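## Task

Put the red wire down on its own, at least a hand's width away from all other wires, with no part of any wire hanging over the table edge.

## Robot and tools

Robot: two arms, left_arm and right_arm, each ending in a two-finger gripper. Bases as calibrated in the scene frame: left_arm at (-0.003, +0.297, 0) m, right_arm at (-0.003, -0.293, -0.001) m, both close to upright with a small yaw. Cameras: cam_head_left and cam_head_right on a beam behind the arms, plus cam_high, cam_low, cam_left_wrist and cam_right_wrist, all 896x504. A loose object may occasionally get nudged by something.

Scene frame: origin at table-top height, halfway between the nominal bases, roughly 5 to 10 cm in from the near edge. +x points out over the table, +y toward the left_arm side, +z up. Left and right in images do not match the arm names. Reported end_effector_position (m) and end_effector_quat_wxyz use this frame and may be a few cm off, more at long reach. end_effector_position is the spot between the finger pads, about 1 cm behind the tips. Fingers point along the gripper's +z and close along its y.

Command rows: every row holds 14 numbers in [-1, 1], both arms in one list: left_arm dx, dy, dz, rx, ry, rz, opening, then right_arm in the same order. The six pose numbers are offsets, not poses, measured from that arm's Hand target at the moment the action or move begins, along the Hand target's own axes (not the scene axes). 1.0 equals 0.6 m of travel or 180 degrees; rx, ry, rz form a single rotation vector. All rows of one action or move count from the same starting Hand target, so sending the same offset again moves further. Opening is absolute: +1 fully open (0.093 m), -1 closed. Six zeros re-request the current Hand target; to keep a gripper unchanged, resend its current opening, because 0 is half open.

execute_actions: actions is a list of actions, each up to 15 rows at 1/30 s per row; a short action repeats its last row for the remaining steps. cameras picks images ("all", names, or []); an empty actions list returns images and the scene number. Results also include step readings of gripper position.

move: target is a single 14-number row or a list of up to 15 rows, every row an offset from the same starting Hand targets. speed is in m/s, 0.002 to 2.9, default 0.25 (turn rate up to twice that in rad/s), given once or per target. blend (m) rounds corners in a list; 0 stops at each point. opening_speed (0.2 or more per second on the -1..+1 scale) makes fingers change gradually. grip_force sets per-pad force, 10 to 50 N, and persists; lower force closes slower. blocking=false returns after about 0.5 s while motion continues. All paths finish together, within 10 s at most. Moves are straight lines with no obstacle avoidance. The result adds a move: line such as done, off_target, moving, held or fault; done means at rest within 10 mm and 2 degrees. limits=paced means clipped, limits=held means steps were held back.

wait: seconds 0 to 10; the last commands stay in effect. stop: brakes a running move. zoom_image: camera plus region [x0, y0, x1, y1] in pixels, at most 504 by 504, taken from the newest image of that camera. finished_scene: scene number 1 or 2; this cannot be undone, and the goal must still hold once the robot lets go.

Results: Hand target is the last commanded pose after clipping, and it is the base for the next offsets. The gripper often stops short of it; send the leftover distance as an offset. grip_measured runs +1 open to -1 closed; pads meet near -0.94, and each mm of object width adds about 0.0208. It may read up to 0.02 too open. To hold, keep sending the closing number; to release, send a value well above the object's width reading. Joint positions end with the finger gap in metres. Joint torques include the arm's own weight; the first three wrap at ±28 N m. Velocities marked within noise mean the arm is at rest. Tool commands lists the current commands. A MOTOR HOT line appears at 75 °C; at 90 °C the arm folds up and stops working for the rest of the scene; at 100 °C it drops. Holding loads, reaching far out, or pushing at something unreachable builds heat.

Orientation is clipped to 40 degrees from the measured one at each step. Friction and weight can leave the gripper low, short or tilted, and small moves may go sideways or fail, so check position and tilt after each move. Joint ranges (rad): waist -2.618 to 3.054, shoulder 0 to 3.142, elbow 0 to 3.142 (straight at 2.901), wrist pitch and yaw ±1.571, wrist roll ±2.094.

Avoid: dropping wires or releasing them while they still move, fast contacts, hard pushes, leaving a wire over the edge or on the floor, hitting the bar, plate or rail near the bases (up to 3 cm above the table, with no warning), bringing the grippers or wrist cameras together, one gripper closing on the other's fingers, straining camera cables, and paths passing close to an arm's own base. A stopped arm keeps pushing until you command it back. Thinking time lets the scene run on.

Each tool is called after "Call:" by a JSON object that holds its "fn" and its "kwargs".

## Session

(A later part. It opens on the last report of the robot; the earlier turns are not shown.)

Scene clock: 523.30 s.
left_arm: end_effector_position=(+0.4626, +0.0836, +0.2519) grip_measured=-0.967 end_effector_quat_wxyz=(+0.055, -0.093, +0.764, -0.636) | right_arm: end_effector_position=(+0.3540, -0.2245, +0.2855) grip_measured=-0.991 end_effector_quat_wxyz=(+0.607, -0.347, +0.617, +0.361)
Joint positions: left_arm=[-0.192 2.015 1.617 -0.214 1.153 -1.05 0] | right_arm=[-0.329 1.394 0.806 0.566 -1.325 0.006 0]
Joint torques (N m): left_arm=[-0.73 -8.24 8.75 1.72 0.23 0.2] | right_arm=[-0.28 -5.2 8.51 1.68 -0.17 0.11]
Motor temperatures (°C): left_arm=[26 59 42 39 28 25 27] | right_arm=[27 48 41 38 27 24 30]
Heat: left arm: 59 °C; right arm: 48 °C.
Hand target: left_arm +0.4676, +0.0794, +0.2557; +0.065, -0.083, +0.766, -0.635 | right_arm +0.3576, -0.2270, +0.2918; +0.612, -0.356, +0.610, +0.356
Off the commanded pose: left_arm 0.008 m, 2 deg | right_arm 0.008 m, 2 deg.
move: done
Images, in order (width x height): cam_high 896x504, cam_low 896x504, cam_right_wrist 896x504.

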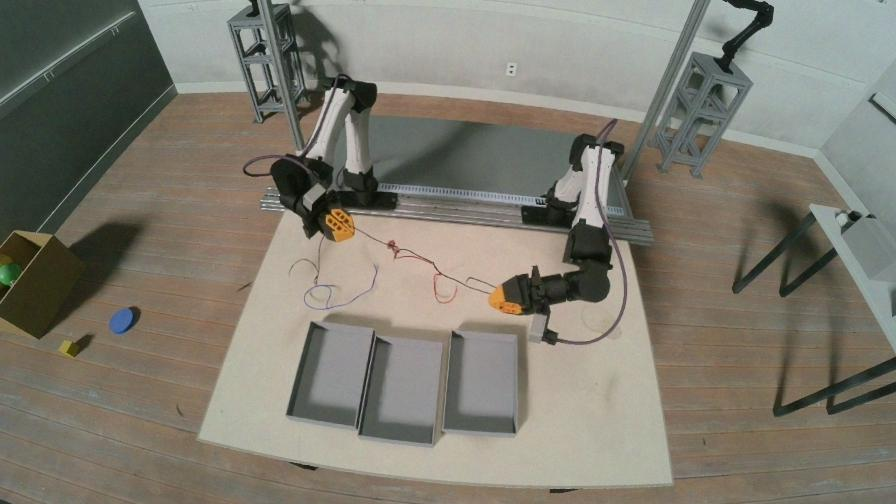

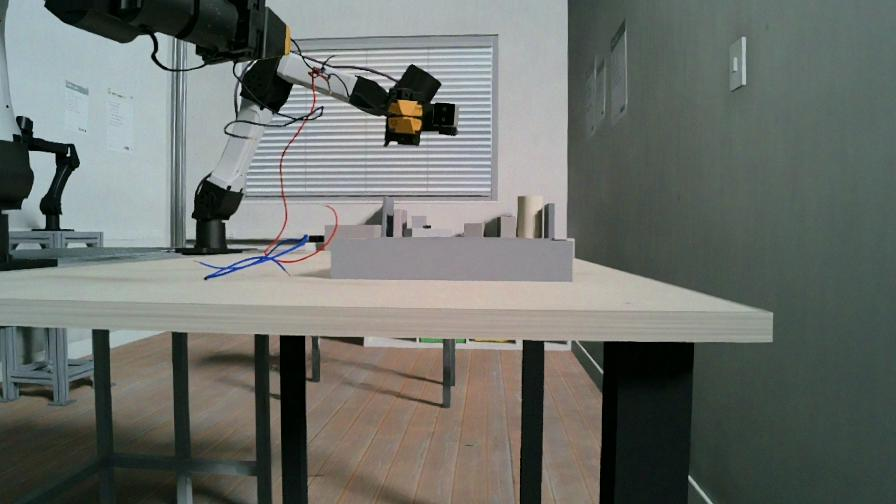

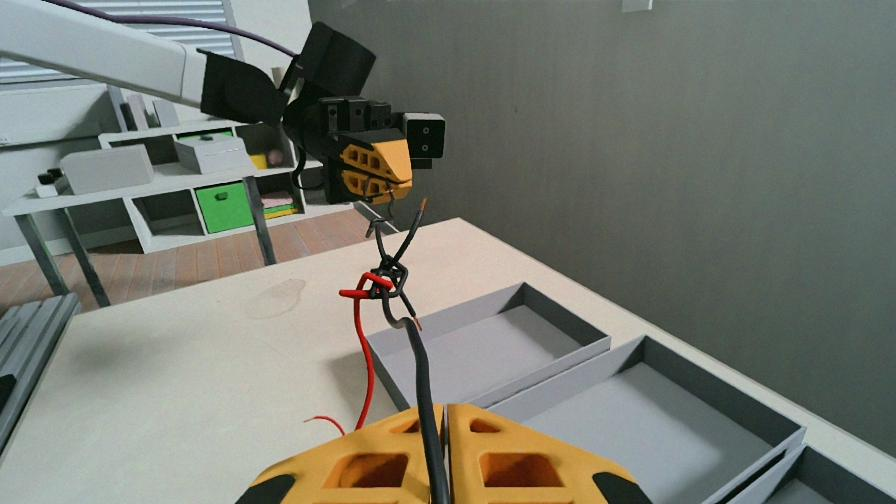

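Call:
{"fn": "move", "kwargs": {"target": [-0.05,0.02,-0.15,0,0,0,-1, -0.02,-0.13,-0.09,0.15,0,0,-1], "speed": 0.05, "cameras": ["cam_high","cam_low","cam_right_wrist"]}}

Call:
{"fn": "zoom_image", "kwargs": {"camera": "cam_right_wrist", "region": [150, 100, 500, 400]}}

Call:
{"fn": "zoom_image", "kwargs": {"camera": "cam_high", "region": [330, 190, 530, 330]}}

Scene clock: 533.20 s.
left_arm: end_effector_position=(+0.4742, +0.1745, +0.2571) grip_measured=-0.967 end_effector_quat_wxyz=(+0.061, -0.094, +0.768, -0.631) | right_arm: end_effector_position=(+0.3979, -0.3071, +0.2855) grip_measured=-0.991 end_effector_quat_wxyz=(+0.664, -0.201, +0.685, +0.223)
Joint positions: left_arm=[0.01 2.121 1.9 -0.793 1.279 -0.616 0] | right_arm=[-0.451 1.394 0.823 0.531 -1.007 0.006 0]
Joint torques (N m): left_arm=[0.03 -8.46 8.39 1.22 0.63 0.18] | right_arm=[-0.31 -9.28 8.68 1.77 0.11 0.07]
Motor temperatures (°C): left_arm=[26 58 42 38 28 25 27] | right_arm=[27 48 43 38 27 23 30]
Heat: left arm: 58 °C; right arm: 48 °C.
Hand target: left_arm +0.4780, +0.1745, +0.2605; +0.065, -0.083, +0.766, -0.635 | right_arm +0.3988, -0.3123, +0.3038; +0.678, -0.204, +0.676, +0.204
Off the commanded pose: left_arm 0.005 m, 1 deg | right_arm 0.019 m, 3 deg.
move: off_target (right_arm)
Images, in order (width x height): cam_high 896x504, cam_low 896x504, cam_right_wrist 896x504.

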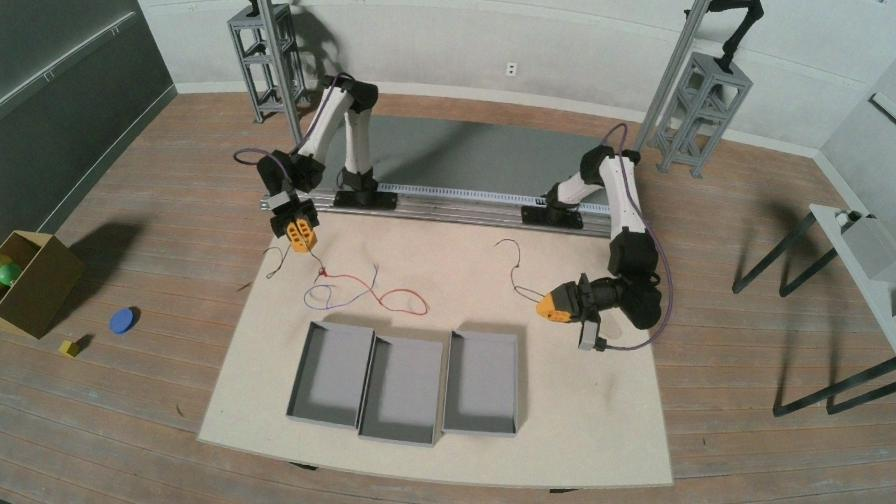

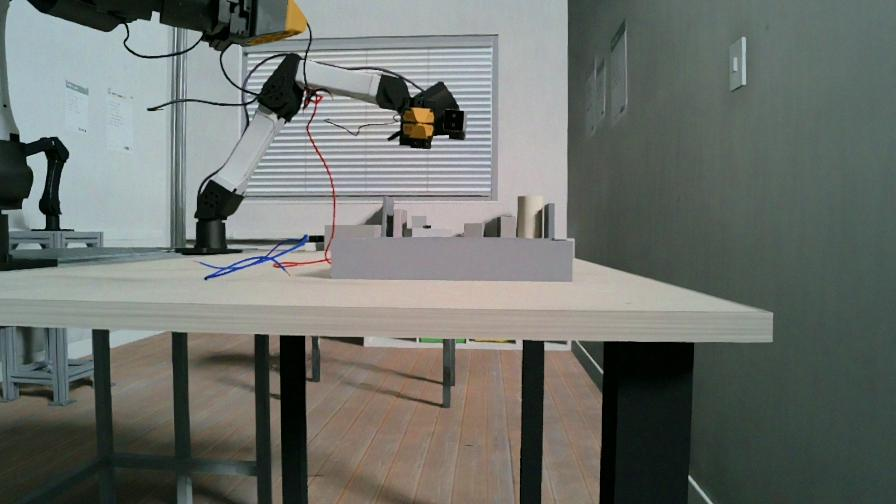

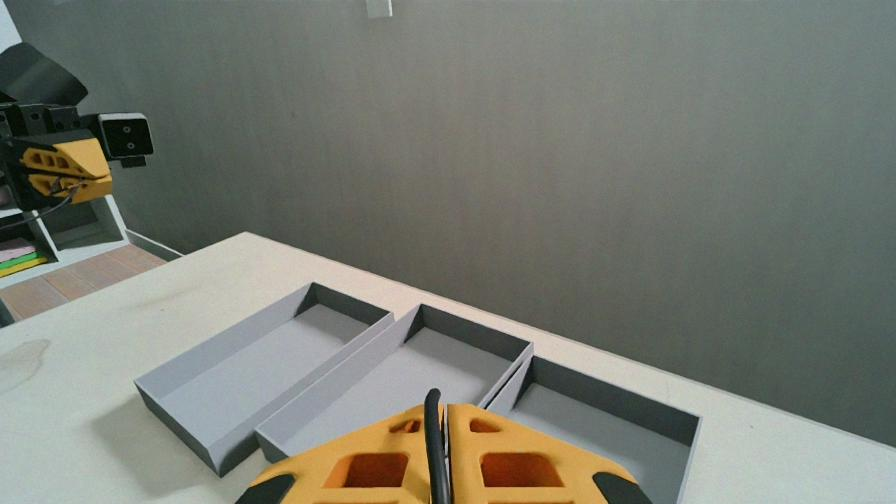

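Scaled by 1.440 from the camera's 896x504 image, which has a finer 1280x720 frame.

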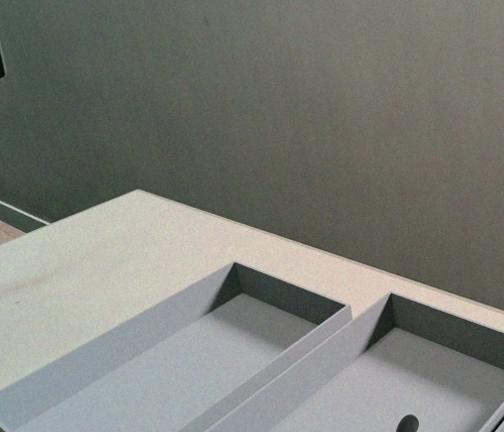

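Scaled by 2.520 from the camera's 896x504 image, which has a finer 1280x720 frame.

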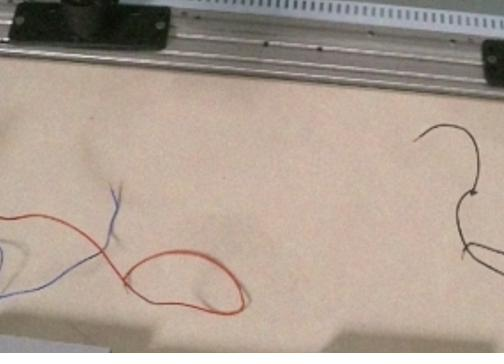

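Call:
{"fn": "move", "kwargs": {"target": [[0.1,0.34,-0.085,0,0,0,-1, 0,0,0,0,0,0,-1],[0.1,0.34,-0.085,0,0,0,-0.4, 0,0,0,0,0,0,-1]], "speed": 0.15, "opening_speed": 1, "cameras": ["cam_high","cam_low","cam_left_wrist","cam_head_left"]}}

Call:
{"fn": "zoom_image", "kwargs": {"camera": "cam_high", "region": [240, 190, 440, 330]}}

Call:
{"fn": "zoom_image", "kwargs": {"camera": "cam_high", "region": [440, 190, 640, 330]}}

Scene clock: 541.53 s.
left_arm: end_effector_position=(+0.3954, +0.2472, +0.0707) grip_measured=-0.402 end_effector_quat_wxyz=(+0.062, -0.090, +0.765, -0.635) | right_arm: end_effector_position=(+0.3980, -0.3072, +0.2855) grip_measured=-0.991 end_effector_quat_wxyz=(+0.664, -0.201, +0.685, +0.223)
Joint positions: left_arm=[0.239 2.295 1.455 -1.031 1.322 0.275 0.026] | right_arm=[-0.451 1.394 0.823 0.53 -1.007 0.006 0]
Joint torques (N m): left_arm=[-0.27 -7.92 6.39 -0.31 0.57 0.21] | right_arm=[-0.75 -8.87 8.8 1.84 0.13 0.06]
Motor temperatures (°C): left_arm=[26 59 42 37 28 25 27] | right_arm=[27 49 45 38 27 23 30]
Heat: left arm: 59 °C; right arm: 49 °C.
Hand target: left_arm +0.3999, +0.2476, +0.0699; +0.065, -0.083, +0.766, -0.635 | right_arm +0.3988, -0.3124, +0.3038; +0.678, -0.204, +0.676, +0.204
Off the commanded pose: left_arm 0.005 m, 1 deg | right_arm 0.019 m, 3 deg.
move: off_target (right_arm)
Images, in order (width x height): cam_head_left 896x504, cam_high 896x504, cam_low 896x504, cam_left_wrist 896x504.

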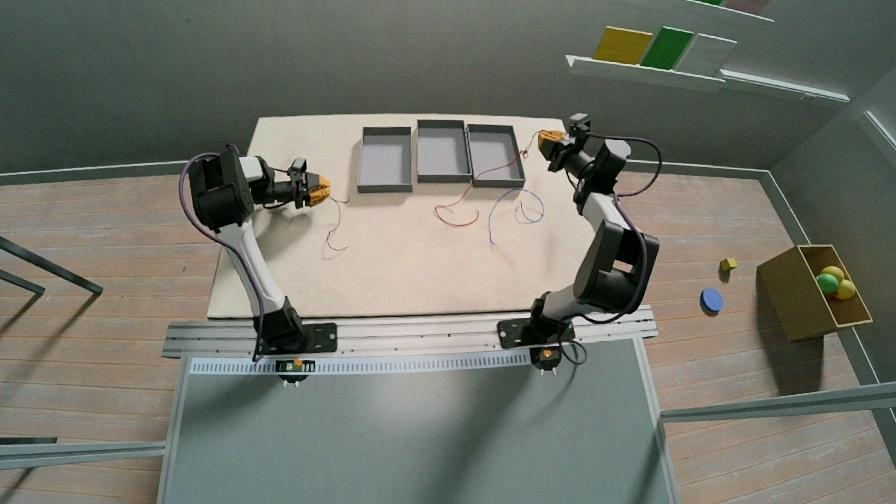

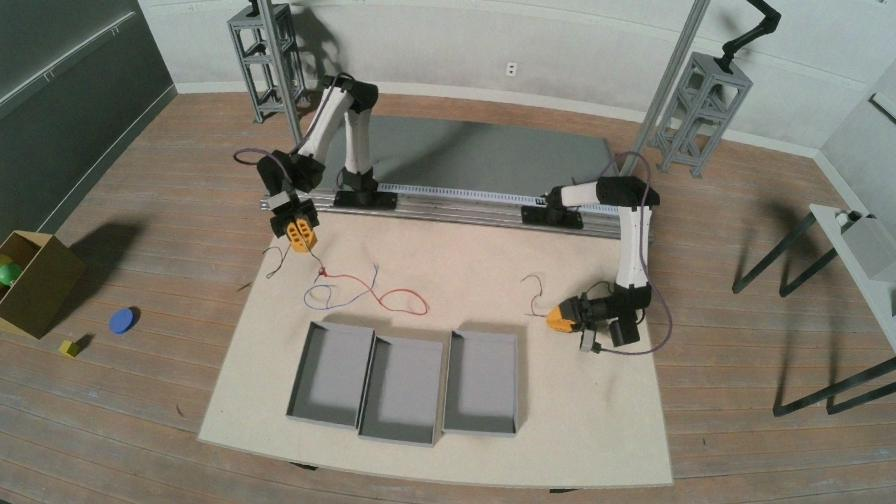

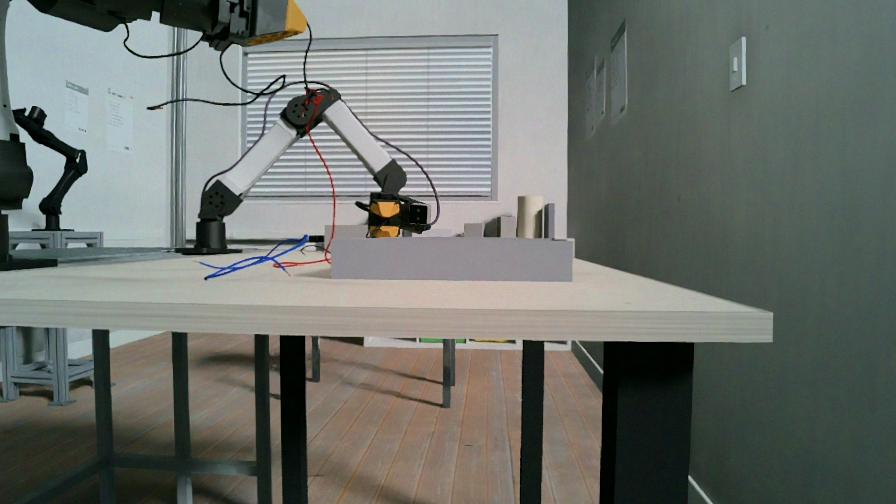

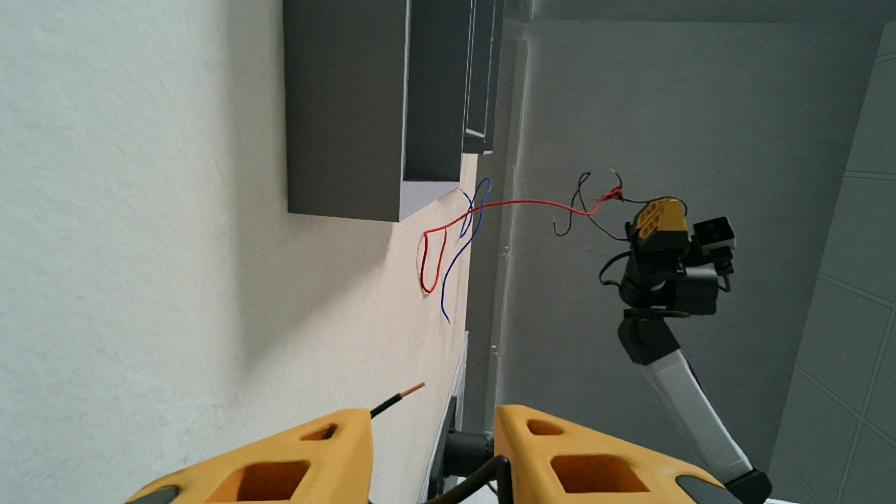

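Scaled by 2.520 from the camera's 896x504 image, which has a finer 1280x720 frame.

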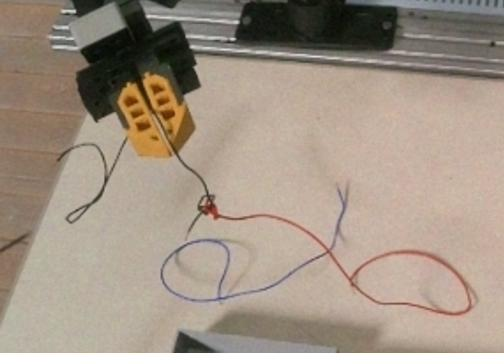

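Scaled by 2.520 from the camera's 896x504 image, which has a finer 1280x720 frame.

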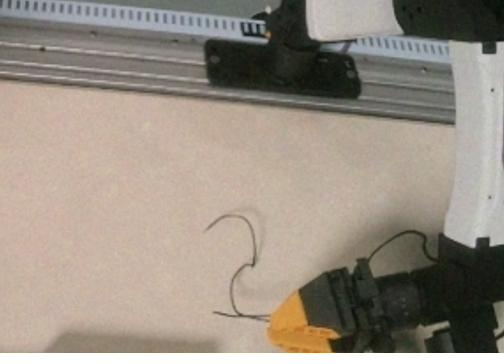

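Call:
{"fn": "move", "kwargs": {"target": [[0,0,-0.22,0,0,0,-0.2, 0,0,0,0,0,0,-1],[0,-0.3,-0.2,0,0,0,0.3, 0,0,0,0,0,0,-1]], "speed": 0.15, "cameras": ["cam_high","cam_head_left","cam_left_wrist"]}}

Call:
{"fn": "zoom_image", "kwargs": {"camera": "cam_high", "region": [440, 190, 640, 330]}}

Scene clock: 553.40 s.
left_arm: end_effector_position=(+0.3859, +0.3360, +0.2483) grip_measured=+0.298 end_effector_quat_wxyz=(+0.134, -0.166, +0.766, -0.607) | right_arm: end_effector_position=(+0.3980, -0.3072, +0.2855) grip_measured=-0.991 end_effector_quat_wxyz=(+0.664, -0.201, +0.685, +0.223)
Joint positions: left_arm=[0.444 2.019 1.81 -1.569 1.283 0.216 0.059] | right_arm=[-0.451 1.394 0.823 0.53 -1.007 0.006 0]
Joint torques (N m): left_arm=[-1.05 -11.04 6.94 -0.14 0.7 -0.09] | right_arm=[-0.53 -9.21 8.85 1.74 0.13 0.07]
Motor temperatures (°C): left_arm=[26 60 41 35 28 25 27] | right_arm=[27 50 46 37 27 23 30]
Heat: left arm: 60 °C; right arm: 50 °C.
Hand target: left_arm +0.3832, +0.3305, +0.2691; +0.065, -0.083, +0.766, -0.635 | right_arm +0.3988, -0.3124, +0.3038; +0.678, -0.204, +0.676, +0.204
Off the commanded pose: left_arm 0.022 m, 13 deg | right_arm 0.019 m, 3 deg.
joint sent to its limit (left arm) — joint 4 (wrist pitch), lower limit. The joint targets are off in orientation, not in position.
move: off_target (left_arm, right_arm); target 2's new opening was sent with left_arm's hand 0.022 m and 13 deg from that target
Images, in order (width x height): cam_head_left 896x504, cam_high 896x504, cam_left_wrist 896x504.

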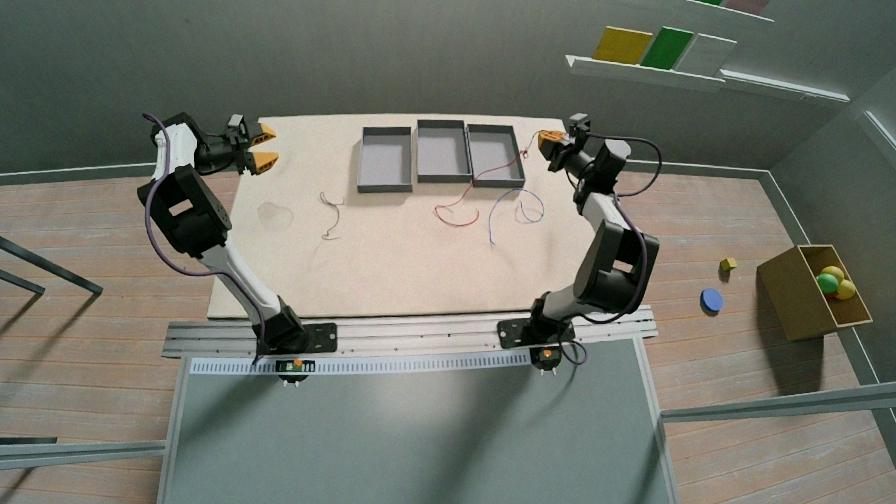

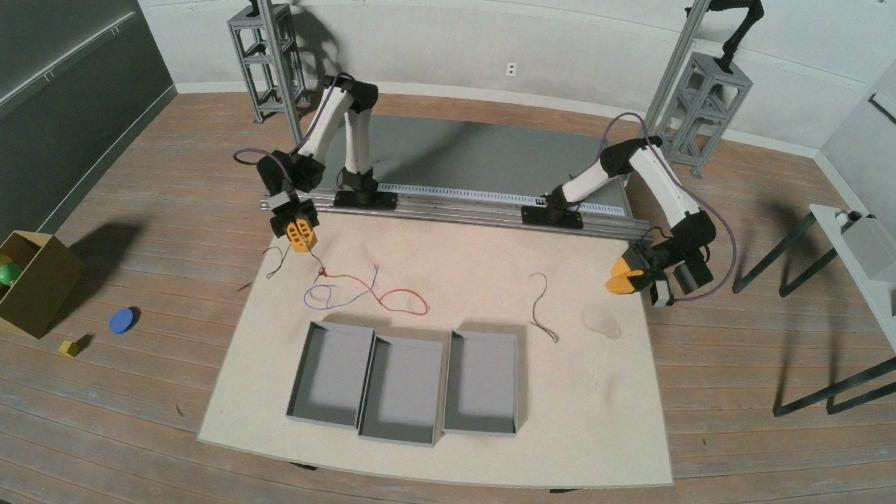

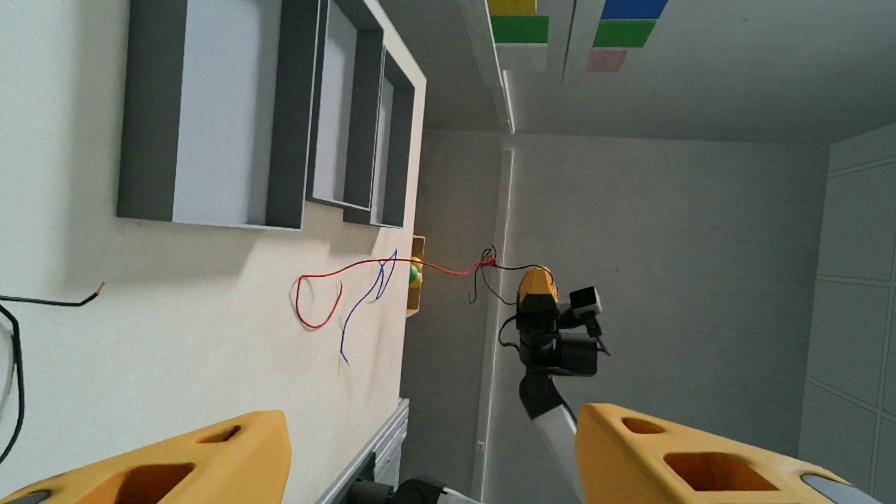

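Scaled by 2.520 from the camera's 896x504 image, which has a finer 1280x720 frame.

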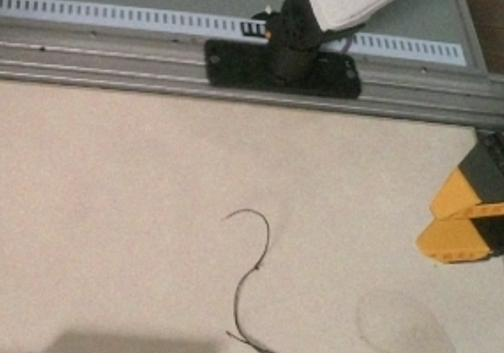

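Call:
{"fn": "move", "kwargs": {"target": [0.118,-0.068,0.361,0,0,0.5,0.4, -0.033,0.317,0.092,-0.15,0,0,-1], "speed": 0.2}}

Call:
{"fn": "wait", "kwargs": {"seconds": 0.7, "cameras": ["cam_high","cam_low","cam_left_wrist","cam_right_wrist"]}}

Call:
{"fn": "zoom_image", "kwargs": {"camera": "cam_left_wrist", "region": [380, 100, 680, 400]}}

Call:
{"fn": "zoom_image", "kwargs": {"camera": "cam_right_wrist", "region": [250, 100, 600, 450]}}

Scene clock: 563.97 s.
left_arm: end_effector_position=(+0.3634, +0.1024, +0.2571) grip_measured=+0.398 end_effector_quat_wxyz=(+0.474, +0.467, +0.618, -0.419) | right_arm: end_effector_position=(+0.3391, -0.1242, +0.3100) grip_measured=-0.991 end_effector_quat_wxyz=(+0.600, -0.354, +0.618, +0.365)
Joint positions: left_arm=[-0.181 1.641 1.199 -0.225 1.16 0.534 0.064] | right_arm=[0.028 1.269 0.823 0.419 -0.985 0.006 0]
Joint torques (N m): left_arm=[-0.8 -8.76 5.81 1.95 0.28 0.16] | right_arm=[0.92 -7.01 8.75 1.8 0.13 0.08]
Motor temperatures (°C): left_arm=[26 61 41 35 28 25 26] | right_arm=[27 50 47 38 27 23 30]
Heat: left arm: 61 °C; right arm: 50 °C.
Hand target: left_arm +0.3602, +0.1002, +0.2692; +0.495, +0.483, +0.600, -0.403 | right_arm +0.3399, -0.1234, +0.3235; +0.612, -0.356, +0.610, +0.356
Off the commanded pose: left_arm 0.013 m, 4 deg | right_arm 0.014 m, 2 deg.
move: off_target (left_arm, right_arm)

Scene clock: 564.67 s.
left_arm: end_effector_position=(+0.3635, +0.1024, +0.2572) grip_measured=+0.398 end_effector_quat_wxyz=(+0.474, +0.467, +0.617, -0.419) | right_arm: end_effector_position=(+0.3391, -0.1242, +0.3100) grip_measured=-0.991 end_effector_quat_wxyz=(+0.600, -0.354, +0.618, +0.365)
Joint positions: left_arm=[-0.181 1.641 1.199 -0.224 1.159 0.534 0.064] | right_arm=[0.028 1.269 0.823 0.419 -0.985 0.006 0]
Joint torques (N m): left_arm=[-0.81 -8.72 5.79 1.96 0.3 0.16] | right_arm=[0.55 -6.87 8.66 1.8 0.05 0.1]
Motor temperatures (°C): left_arm=[26 61 41 35 28 25 26] | right_arm=[27 50 47 38 27 23 30]
Heat: left arm: 61 °C; right arm: 50 °C.
Hand target: left_arm +0.3602, +0.1002, +0.2692; +0.495, +0.483, +0.600, -0.403 | right_arm +0.3399, -0.1234, +0.3236; +0.612, -0.356, +0.610, +0.356
Tool commands: left_gripper/opening=+0.4 right_gripper/opening=-1.0
Off the commanded pose: left_arm 0.013 m, 4 deg | right_arm 0.014 m, 2 deg.
wait: 0.70 s; at rest by 0.17 s
Images, in order (width x height): cam_high 896x504, cam_low 896x504, cam_left_wrist 896x504, cam_right_wrist 896x504.

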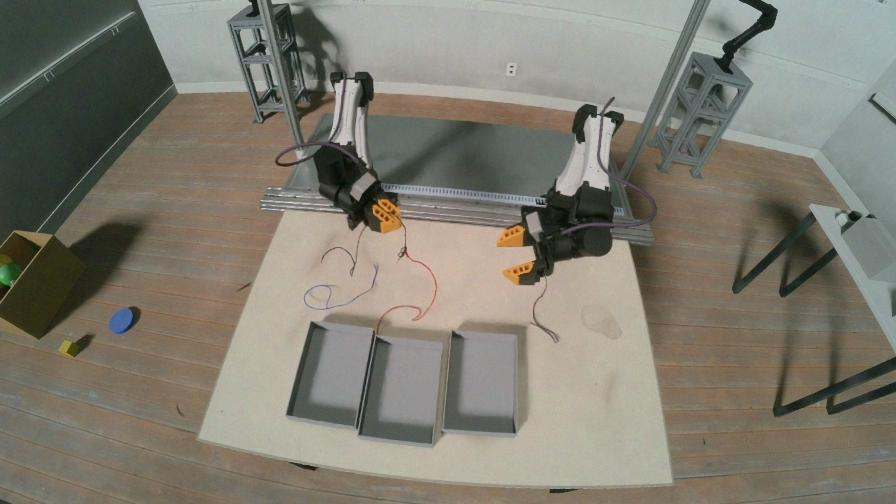

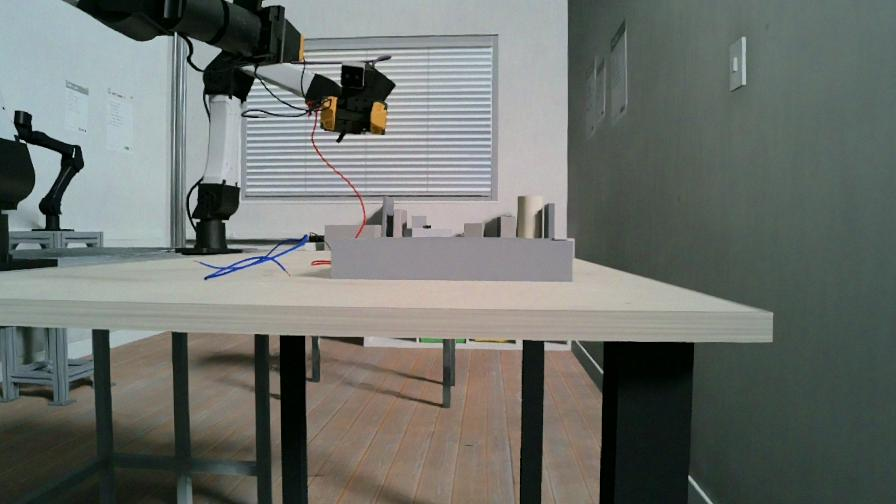

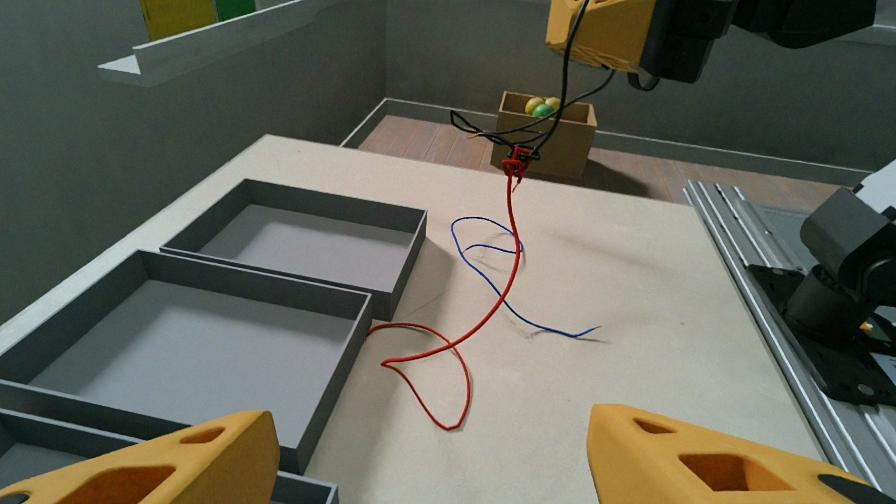

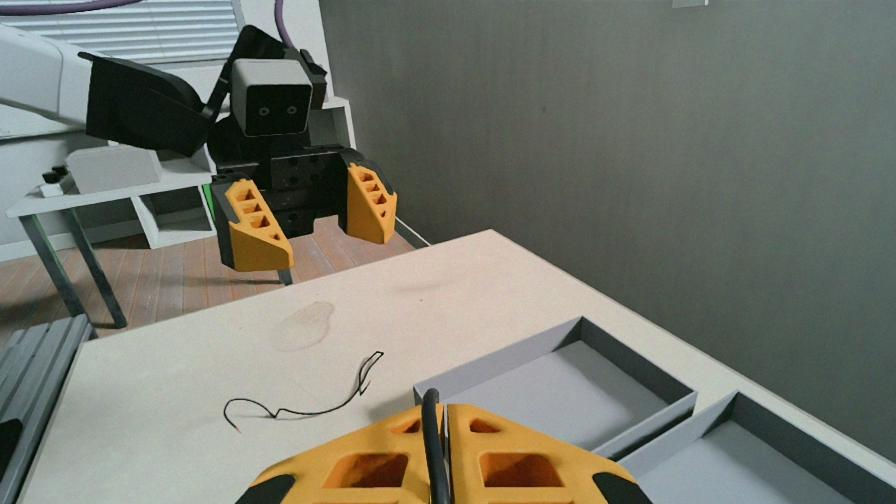

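Scaled by 1.680 from the camera's 896x504 image, which has a finer 1280x720 frame.

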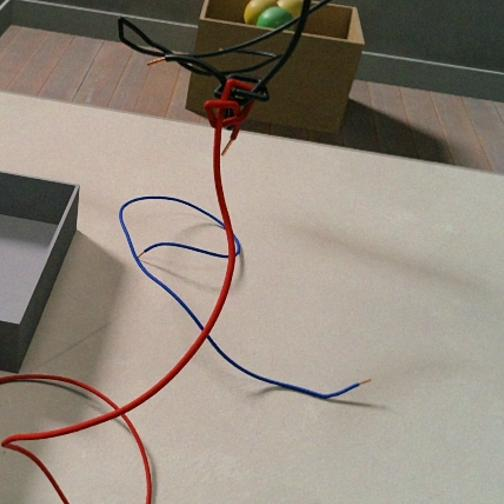

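Scaled by 1.440 from the camera's 896x504 image, which has a finer 1280x720 frame.

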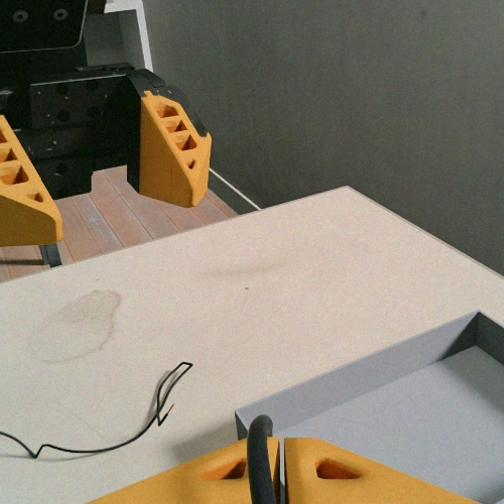

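Call:
{"fn": "move", "kwargs": {"target": [-0.01,-0.06,0.19,0,0,0,0.3, 0,0,0,0,0,0,-1], "speed": 0.15, "cameras": ["cam_high","cam_low","cam_left_wrist","cam_right_wrist"]}}

Call:
{"fn": "zoom_image", "kwargs": {"camera": "cam_left_wrist", "region": [330, 150, 630, 450]}}

Call:
{"fn": "zoom_image", "kwargs": {"camera": "cam_high", "region": [360, 180, 520, 300]}}

Call:
{"fn": "zoom_image", "kwargs": {"camera": "cam_low", "region": [230, 40, 410, 180]}}

Scene clock: 578.50 s.
left_arm: end_effector_position=(+0.3450, -0.0148, +0.2544) grip_measured=+0.302 end_effector_quat_wxyz=(+0.489, +0.485, +0.602, -0.405) | right_arm: end_effector_position=(+0.3391, -0.1242, +0.3100) grip_measured=-0.991 end_effector_quat_wxyz=(+0.600, -0.354, +0.618, +0.365)
Joint positions: left_arm=[-0.515 1.69 1.144 0.162 0.867 0.271 0.06] | right_arm=[0.028 1.269 0.823 0.419 -0.985 0.006 0]
Joint torques (N m): left_arm=[-0.46 -5.93 6.49 2.34 0.09 -0.1] | right_arm=[0.87 -7.23 8.5 1.74 0.11 0.09]
Motor temperatures (°C): left_arm=[26 57 41 37 28 25 26] | right_arm=[27 48 48 37 27 23 30]
Heat: left arm: 57 °C; right arm: 48 °C.
Hand target: left_arm +0.3486, -0.0180, +0.2542; +0.495, +0.483, +0.600, -0.403 | right_arm +0.3399, -0.1234, +0.3236; +0.612, -0.356, +0.610, +0.356
Off the commanded pose: left_arm 0.005 m, 1 deg | right_arm 0.014 m, 2 deg.
move: off_target (right_arm)
Images, in order (width x height): cam_high 896x504, cam_low 896x504, cam_left_wrist 896x504, cam_right_wrist 896x504.

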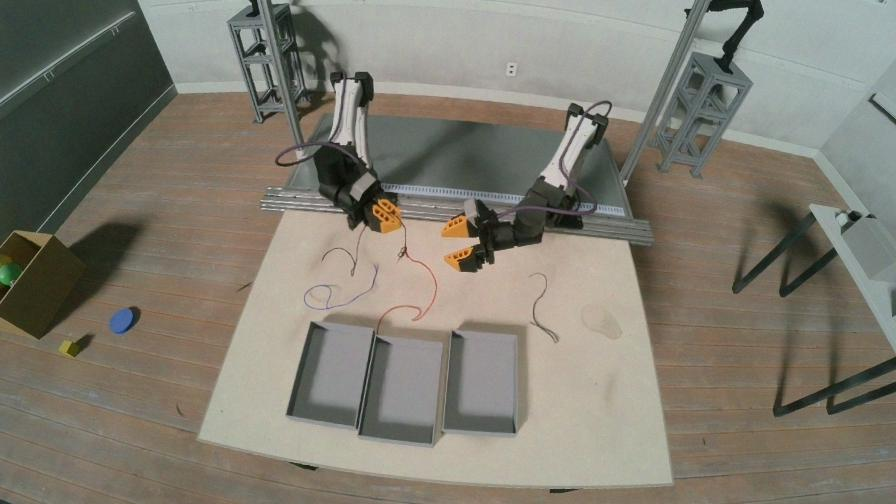

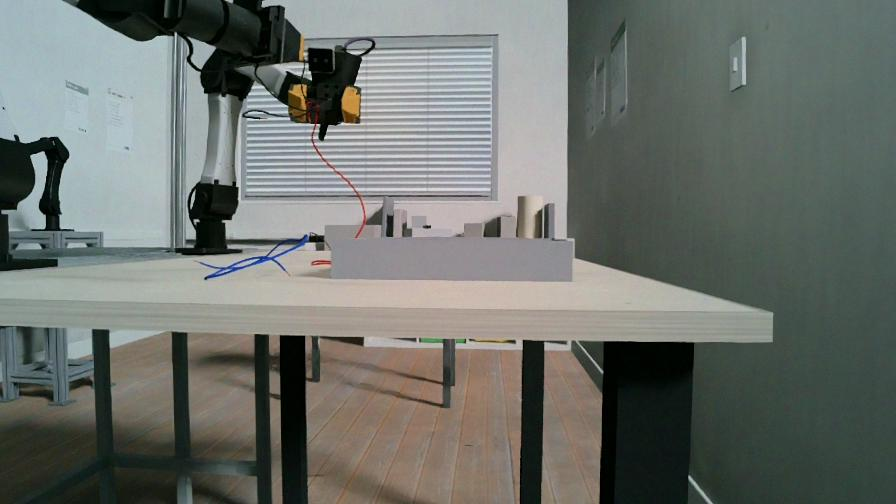

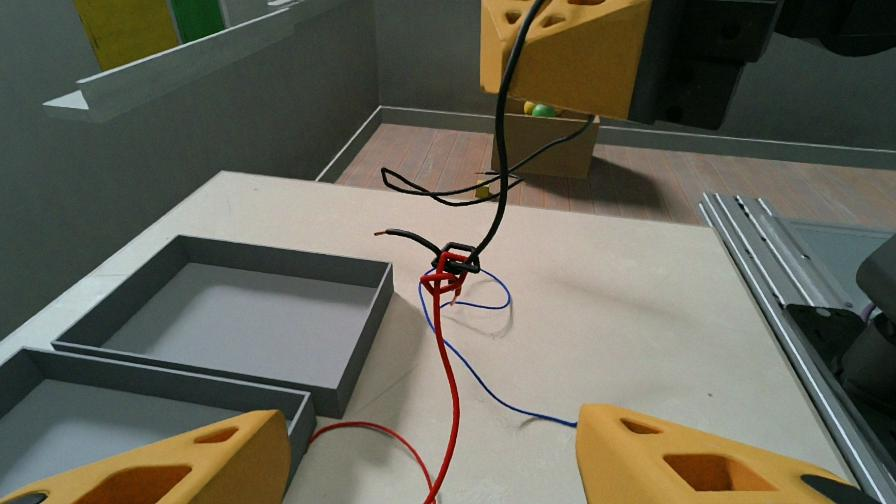

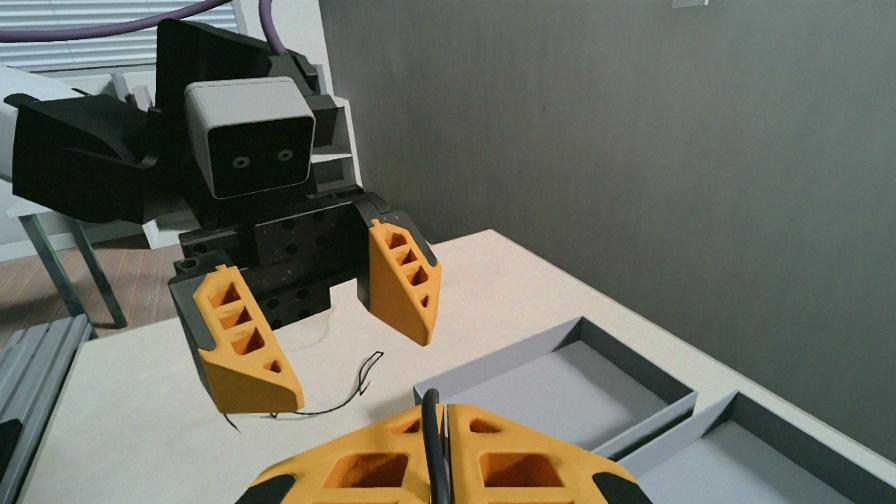

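Scaled by 1.680 from the camera's 896x504 image, which has a finer 1280x720 frame.

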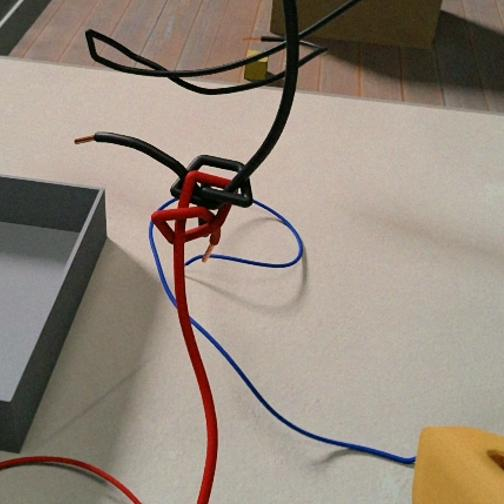

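Scaled by 3.150 from the camera's 896x504 image, which has a finer 1280x720 frame.

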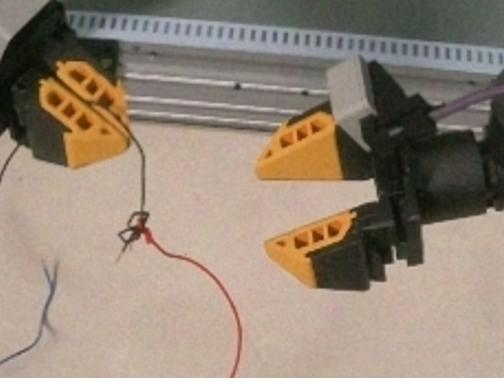

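Scaled by 2.800 from the camera's 896x504 image, which has a finer 1280x720 frame.

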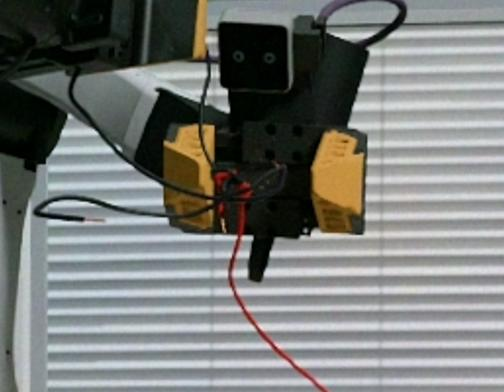

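Call:
{"fn": "move", "kwargs": {"target": [[0.035,0.0,0.11,0,0,0,0.3, 0,0,0,0,0,0,-1],[0.035,0.0,0.11,0,0,0,-1, 0,0,0,0,0,0,-1]], "speed": 0.1, "opening_speed": 1.5, "cameras": ["cam_left_wrist"]}}

Call:
{"fn": "zoom_image", "kwargs": {"camera": "cam_left_wrist", "region": [330, 200, 630, 500]}}

Scene clock: 585.40 s.
left_arm: end_effector_position=(+0.3550, -0.0703, +0.2106) grip_measured=-0.972 end_effector_quat_wxyz=(+0.479, +0.483, +0.611, -0.404) | right_arm: end_effector_position=(+0.3391, -0.1242, +0.3100) grip_measured=-0.991 end_effector_quat_wxyz=(+0.600, -0.354, +0.618, +0.365)
Joint positions: left_arm=[-0.627 1.877 1.188 0.32 0.758 0.213 0] | right_arm=[0.028 1.269 0.823 0.419 -0.985 0.006 0]
Joint torques (N m): left_arm=[-0.73 -6.99 8.59 2.45 0.07 -0.11] | right_arm=[0.66 -6.93 8.75 1.72 0.12 0.1]
Motor temperatures (°C): left_arm=[26 56 41 39 28 25 26] | right_arm=[27 48 48 37 27 23 30]
Heat: left arm: 56 °C; right arm: 48 °C.
Hand target: left_arm +0.3613, -0.0777, +0.2212; +0.495, +0.483, +0.600, -0.403 | right_arm +0.3399, -0.1234, +0.3236; +0.612, -0.356, +0.610, +0.356
Off the commanded pose: left_arm 0.014 m, 2 deg | right_arm 0.014 m, 2 deg.
move: off_target (left_arm, right_arm); target 2's new opening was sent with left_arm's hand 0.014 m and 2 deg from that target
Images, in order (width x height): cam_left_wrist 896x504.

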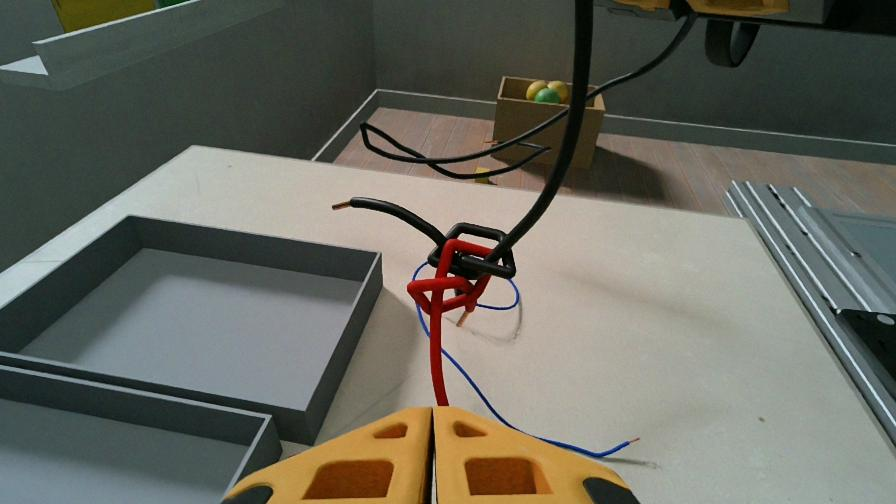

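Scaled by 1.680 from the camera's 896x504 image, which has a finer 1280x720 frame.

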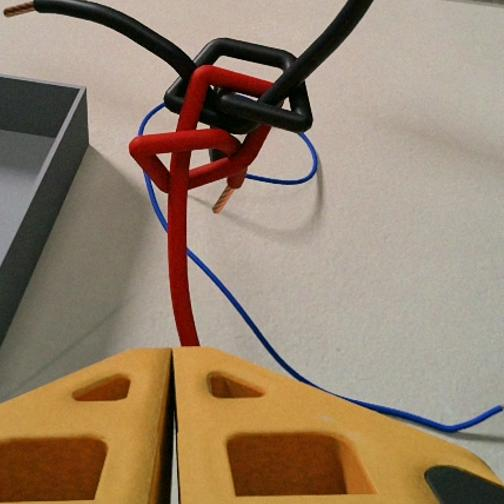

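Call:
{"fn": "move", "kwargs": {"target": [[0,0,0,0,0,0,0.0, 0,0,0,0,0,0,-1],[0.0,-0.0,0.045,0,0,0,0.0, 0,0,0,0,0,0,-1],[0.0,-0.0,0.045,0,0,0,-1, 0,0,0,0,0,0,-1]], "speed": 0.1, "opening_speed": 1.5, "cameras": ["cam_left_wrist"]}}

Call:
{"fn": "zoom_image", "kwargs": {"camera": "cam_left_wrist", "region": [330, 200, 630, 500]}}

Scene clock: 592.80 s.
left_arm: end_effector_position=(+0.3608, -0.0959, +0.2061) grip_measured=-0.967 end_effector_quat_wxyz=(+0.479, +0.484, +0.611, -0.404) | right_arm: end_effector_position=(+0.3391, -0.1242, +0.3100) grip_measured=-0.991 end_effector_quat_wxyz=(+0.600, -0.354, +0.618, +0.365)
Joint positions: left_arm=[-0.67 1.953 1.264 0.332 0.718 0.195 0] | right_arm=[0.028 1.269 0.823 0.419 -0.985 0.006 0]
Joint torques (N m): left_arm=[-0.72 -7.54 8.64 2.47 0.05 -0.11] | right_arm=[0.85 -7.04 8.77 1.79 0.17 0.15]
Motor temperatures (°C): left_arm=[26 55 42 40 28 25 26] | right_arm=[27 47 48 37 27 23 30]
Heat: left arm: 55 °C; right arm: 48 °C.
Hand target: left_arm +0.3667, -0.1036, +0.2163; +0.495, +0.483, +0.600, -0.403 | right_arm +0.3399, -0.1234, +0.3236; +0.612, -0.356, +0.610, +0.356
Off the commanded pose: left_arm 0.014 m, 2 deg | right_arm 0.014 m, 2 deg.
move: off_target (left_arm, right_arm); target 3's new opening was sent with left_arm's hand 0.014 m and 2 deg from that target
Images, in order (width x height): cam_left_wrist 896x504.

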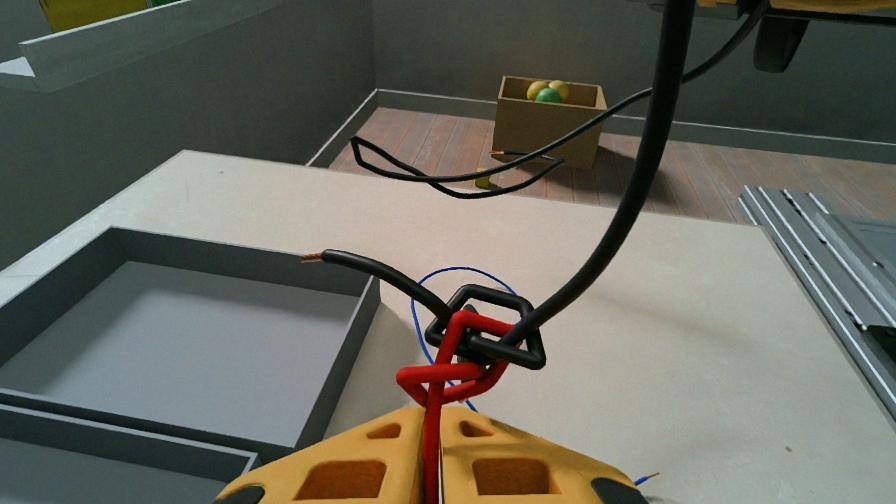

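Scaled by 1.680 from the camera's 896x504 image, which has a finer 1280x720 frame.

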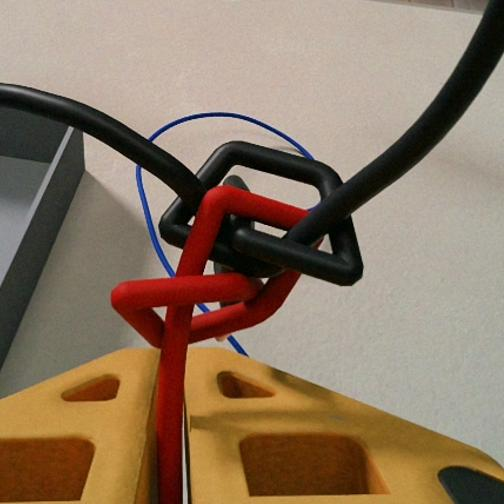

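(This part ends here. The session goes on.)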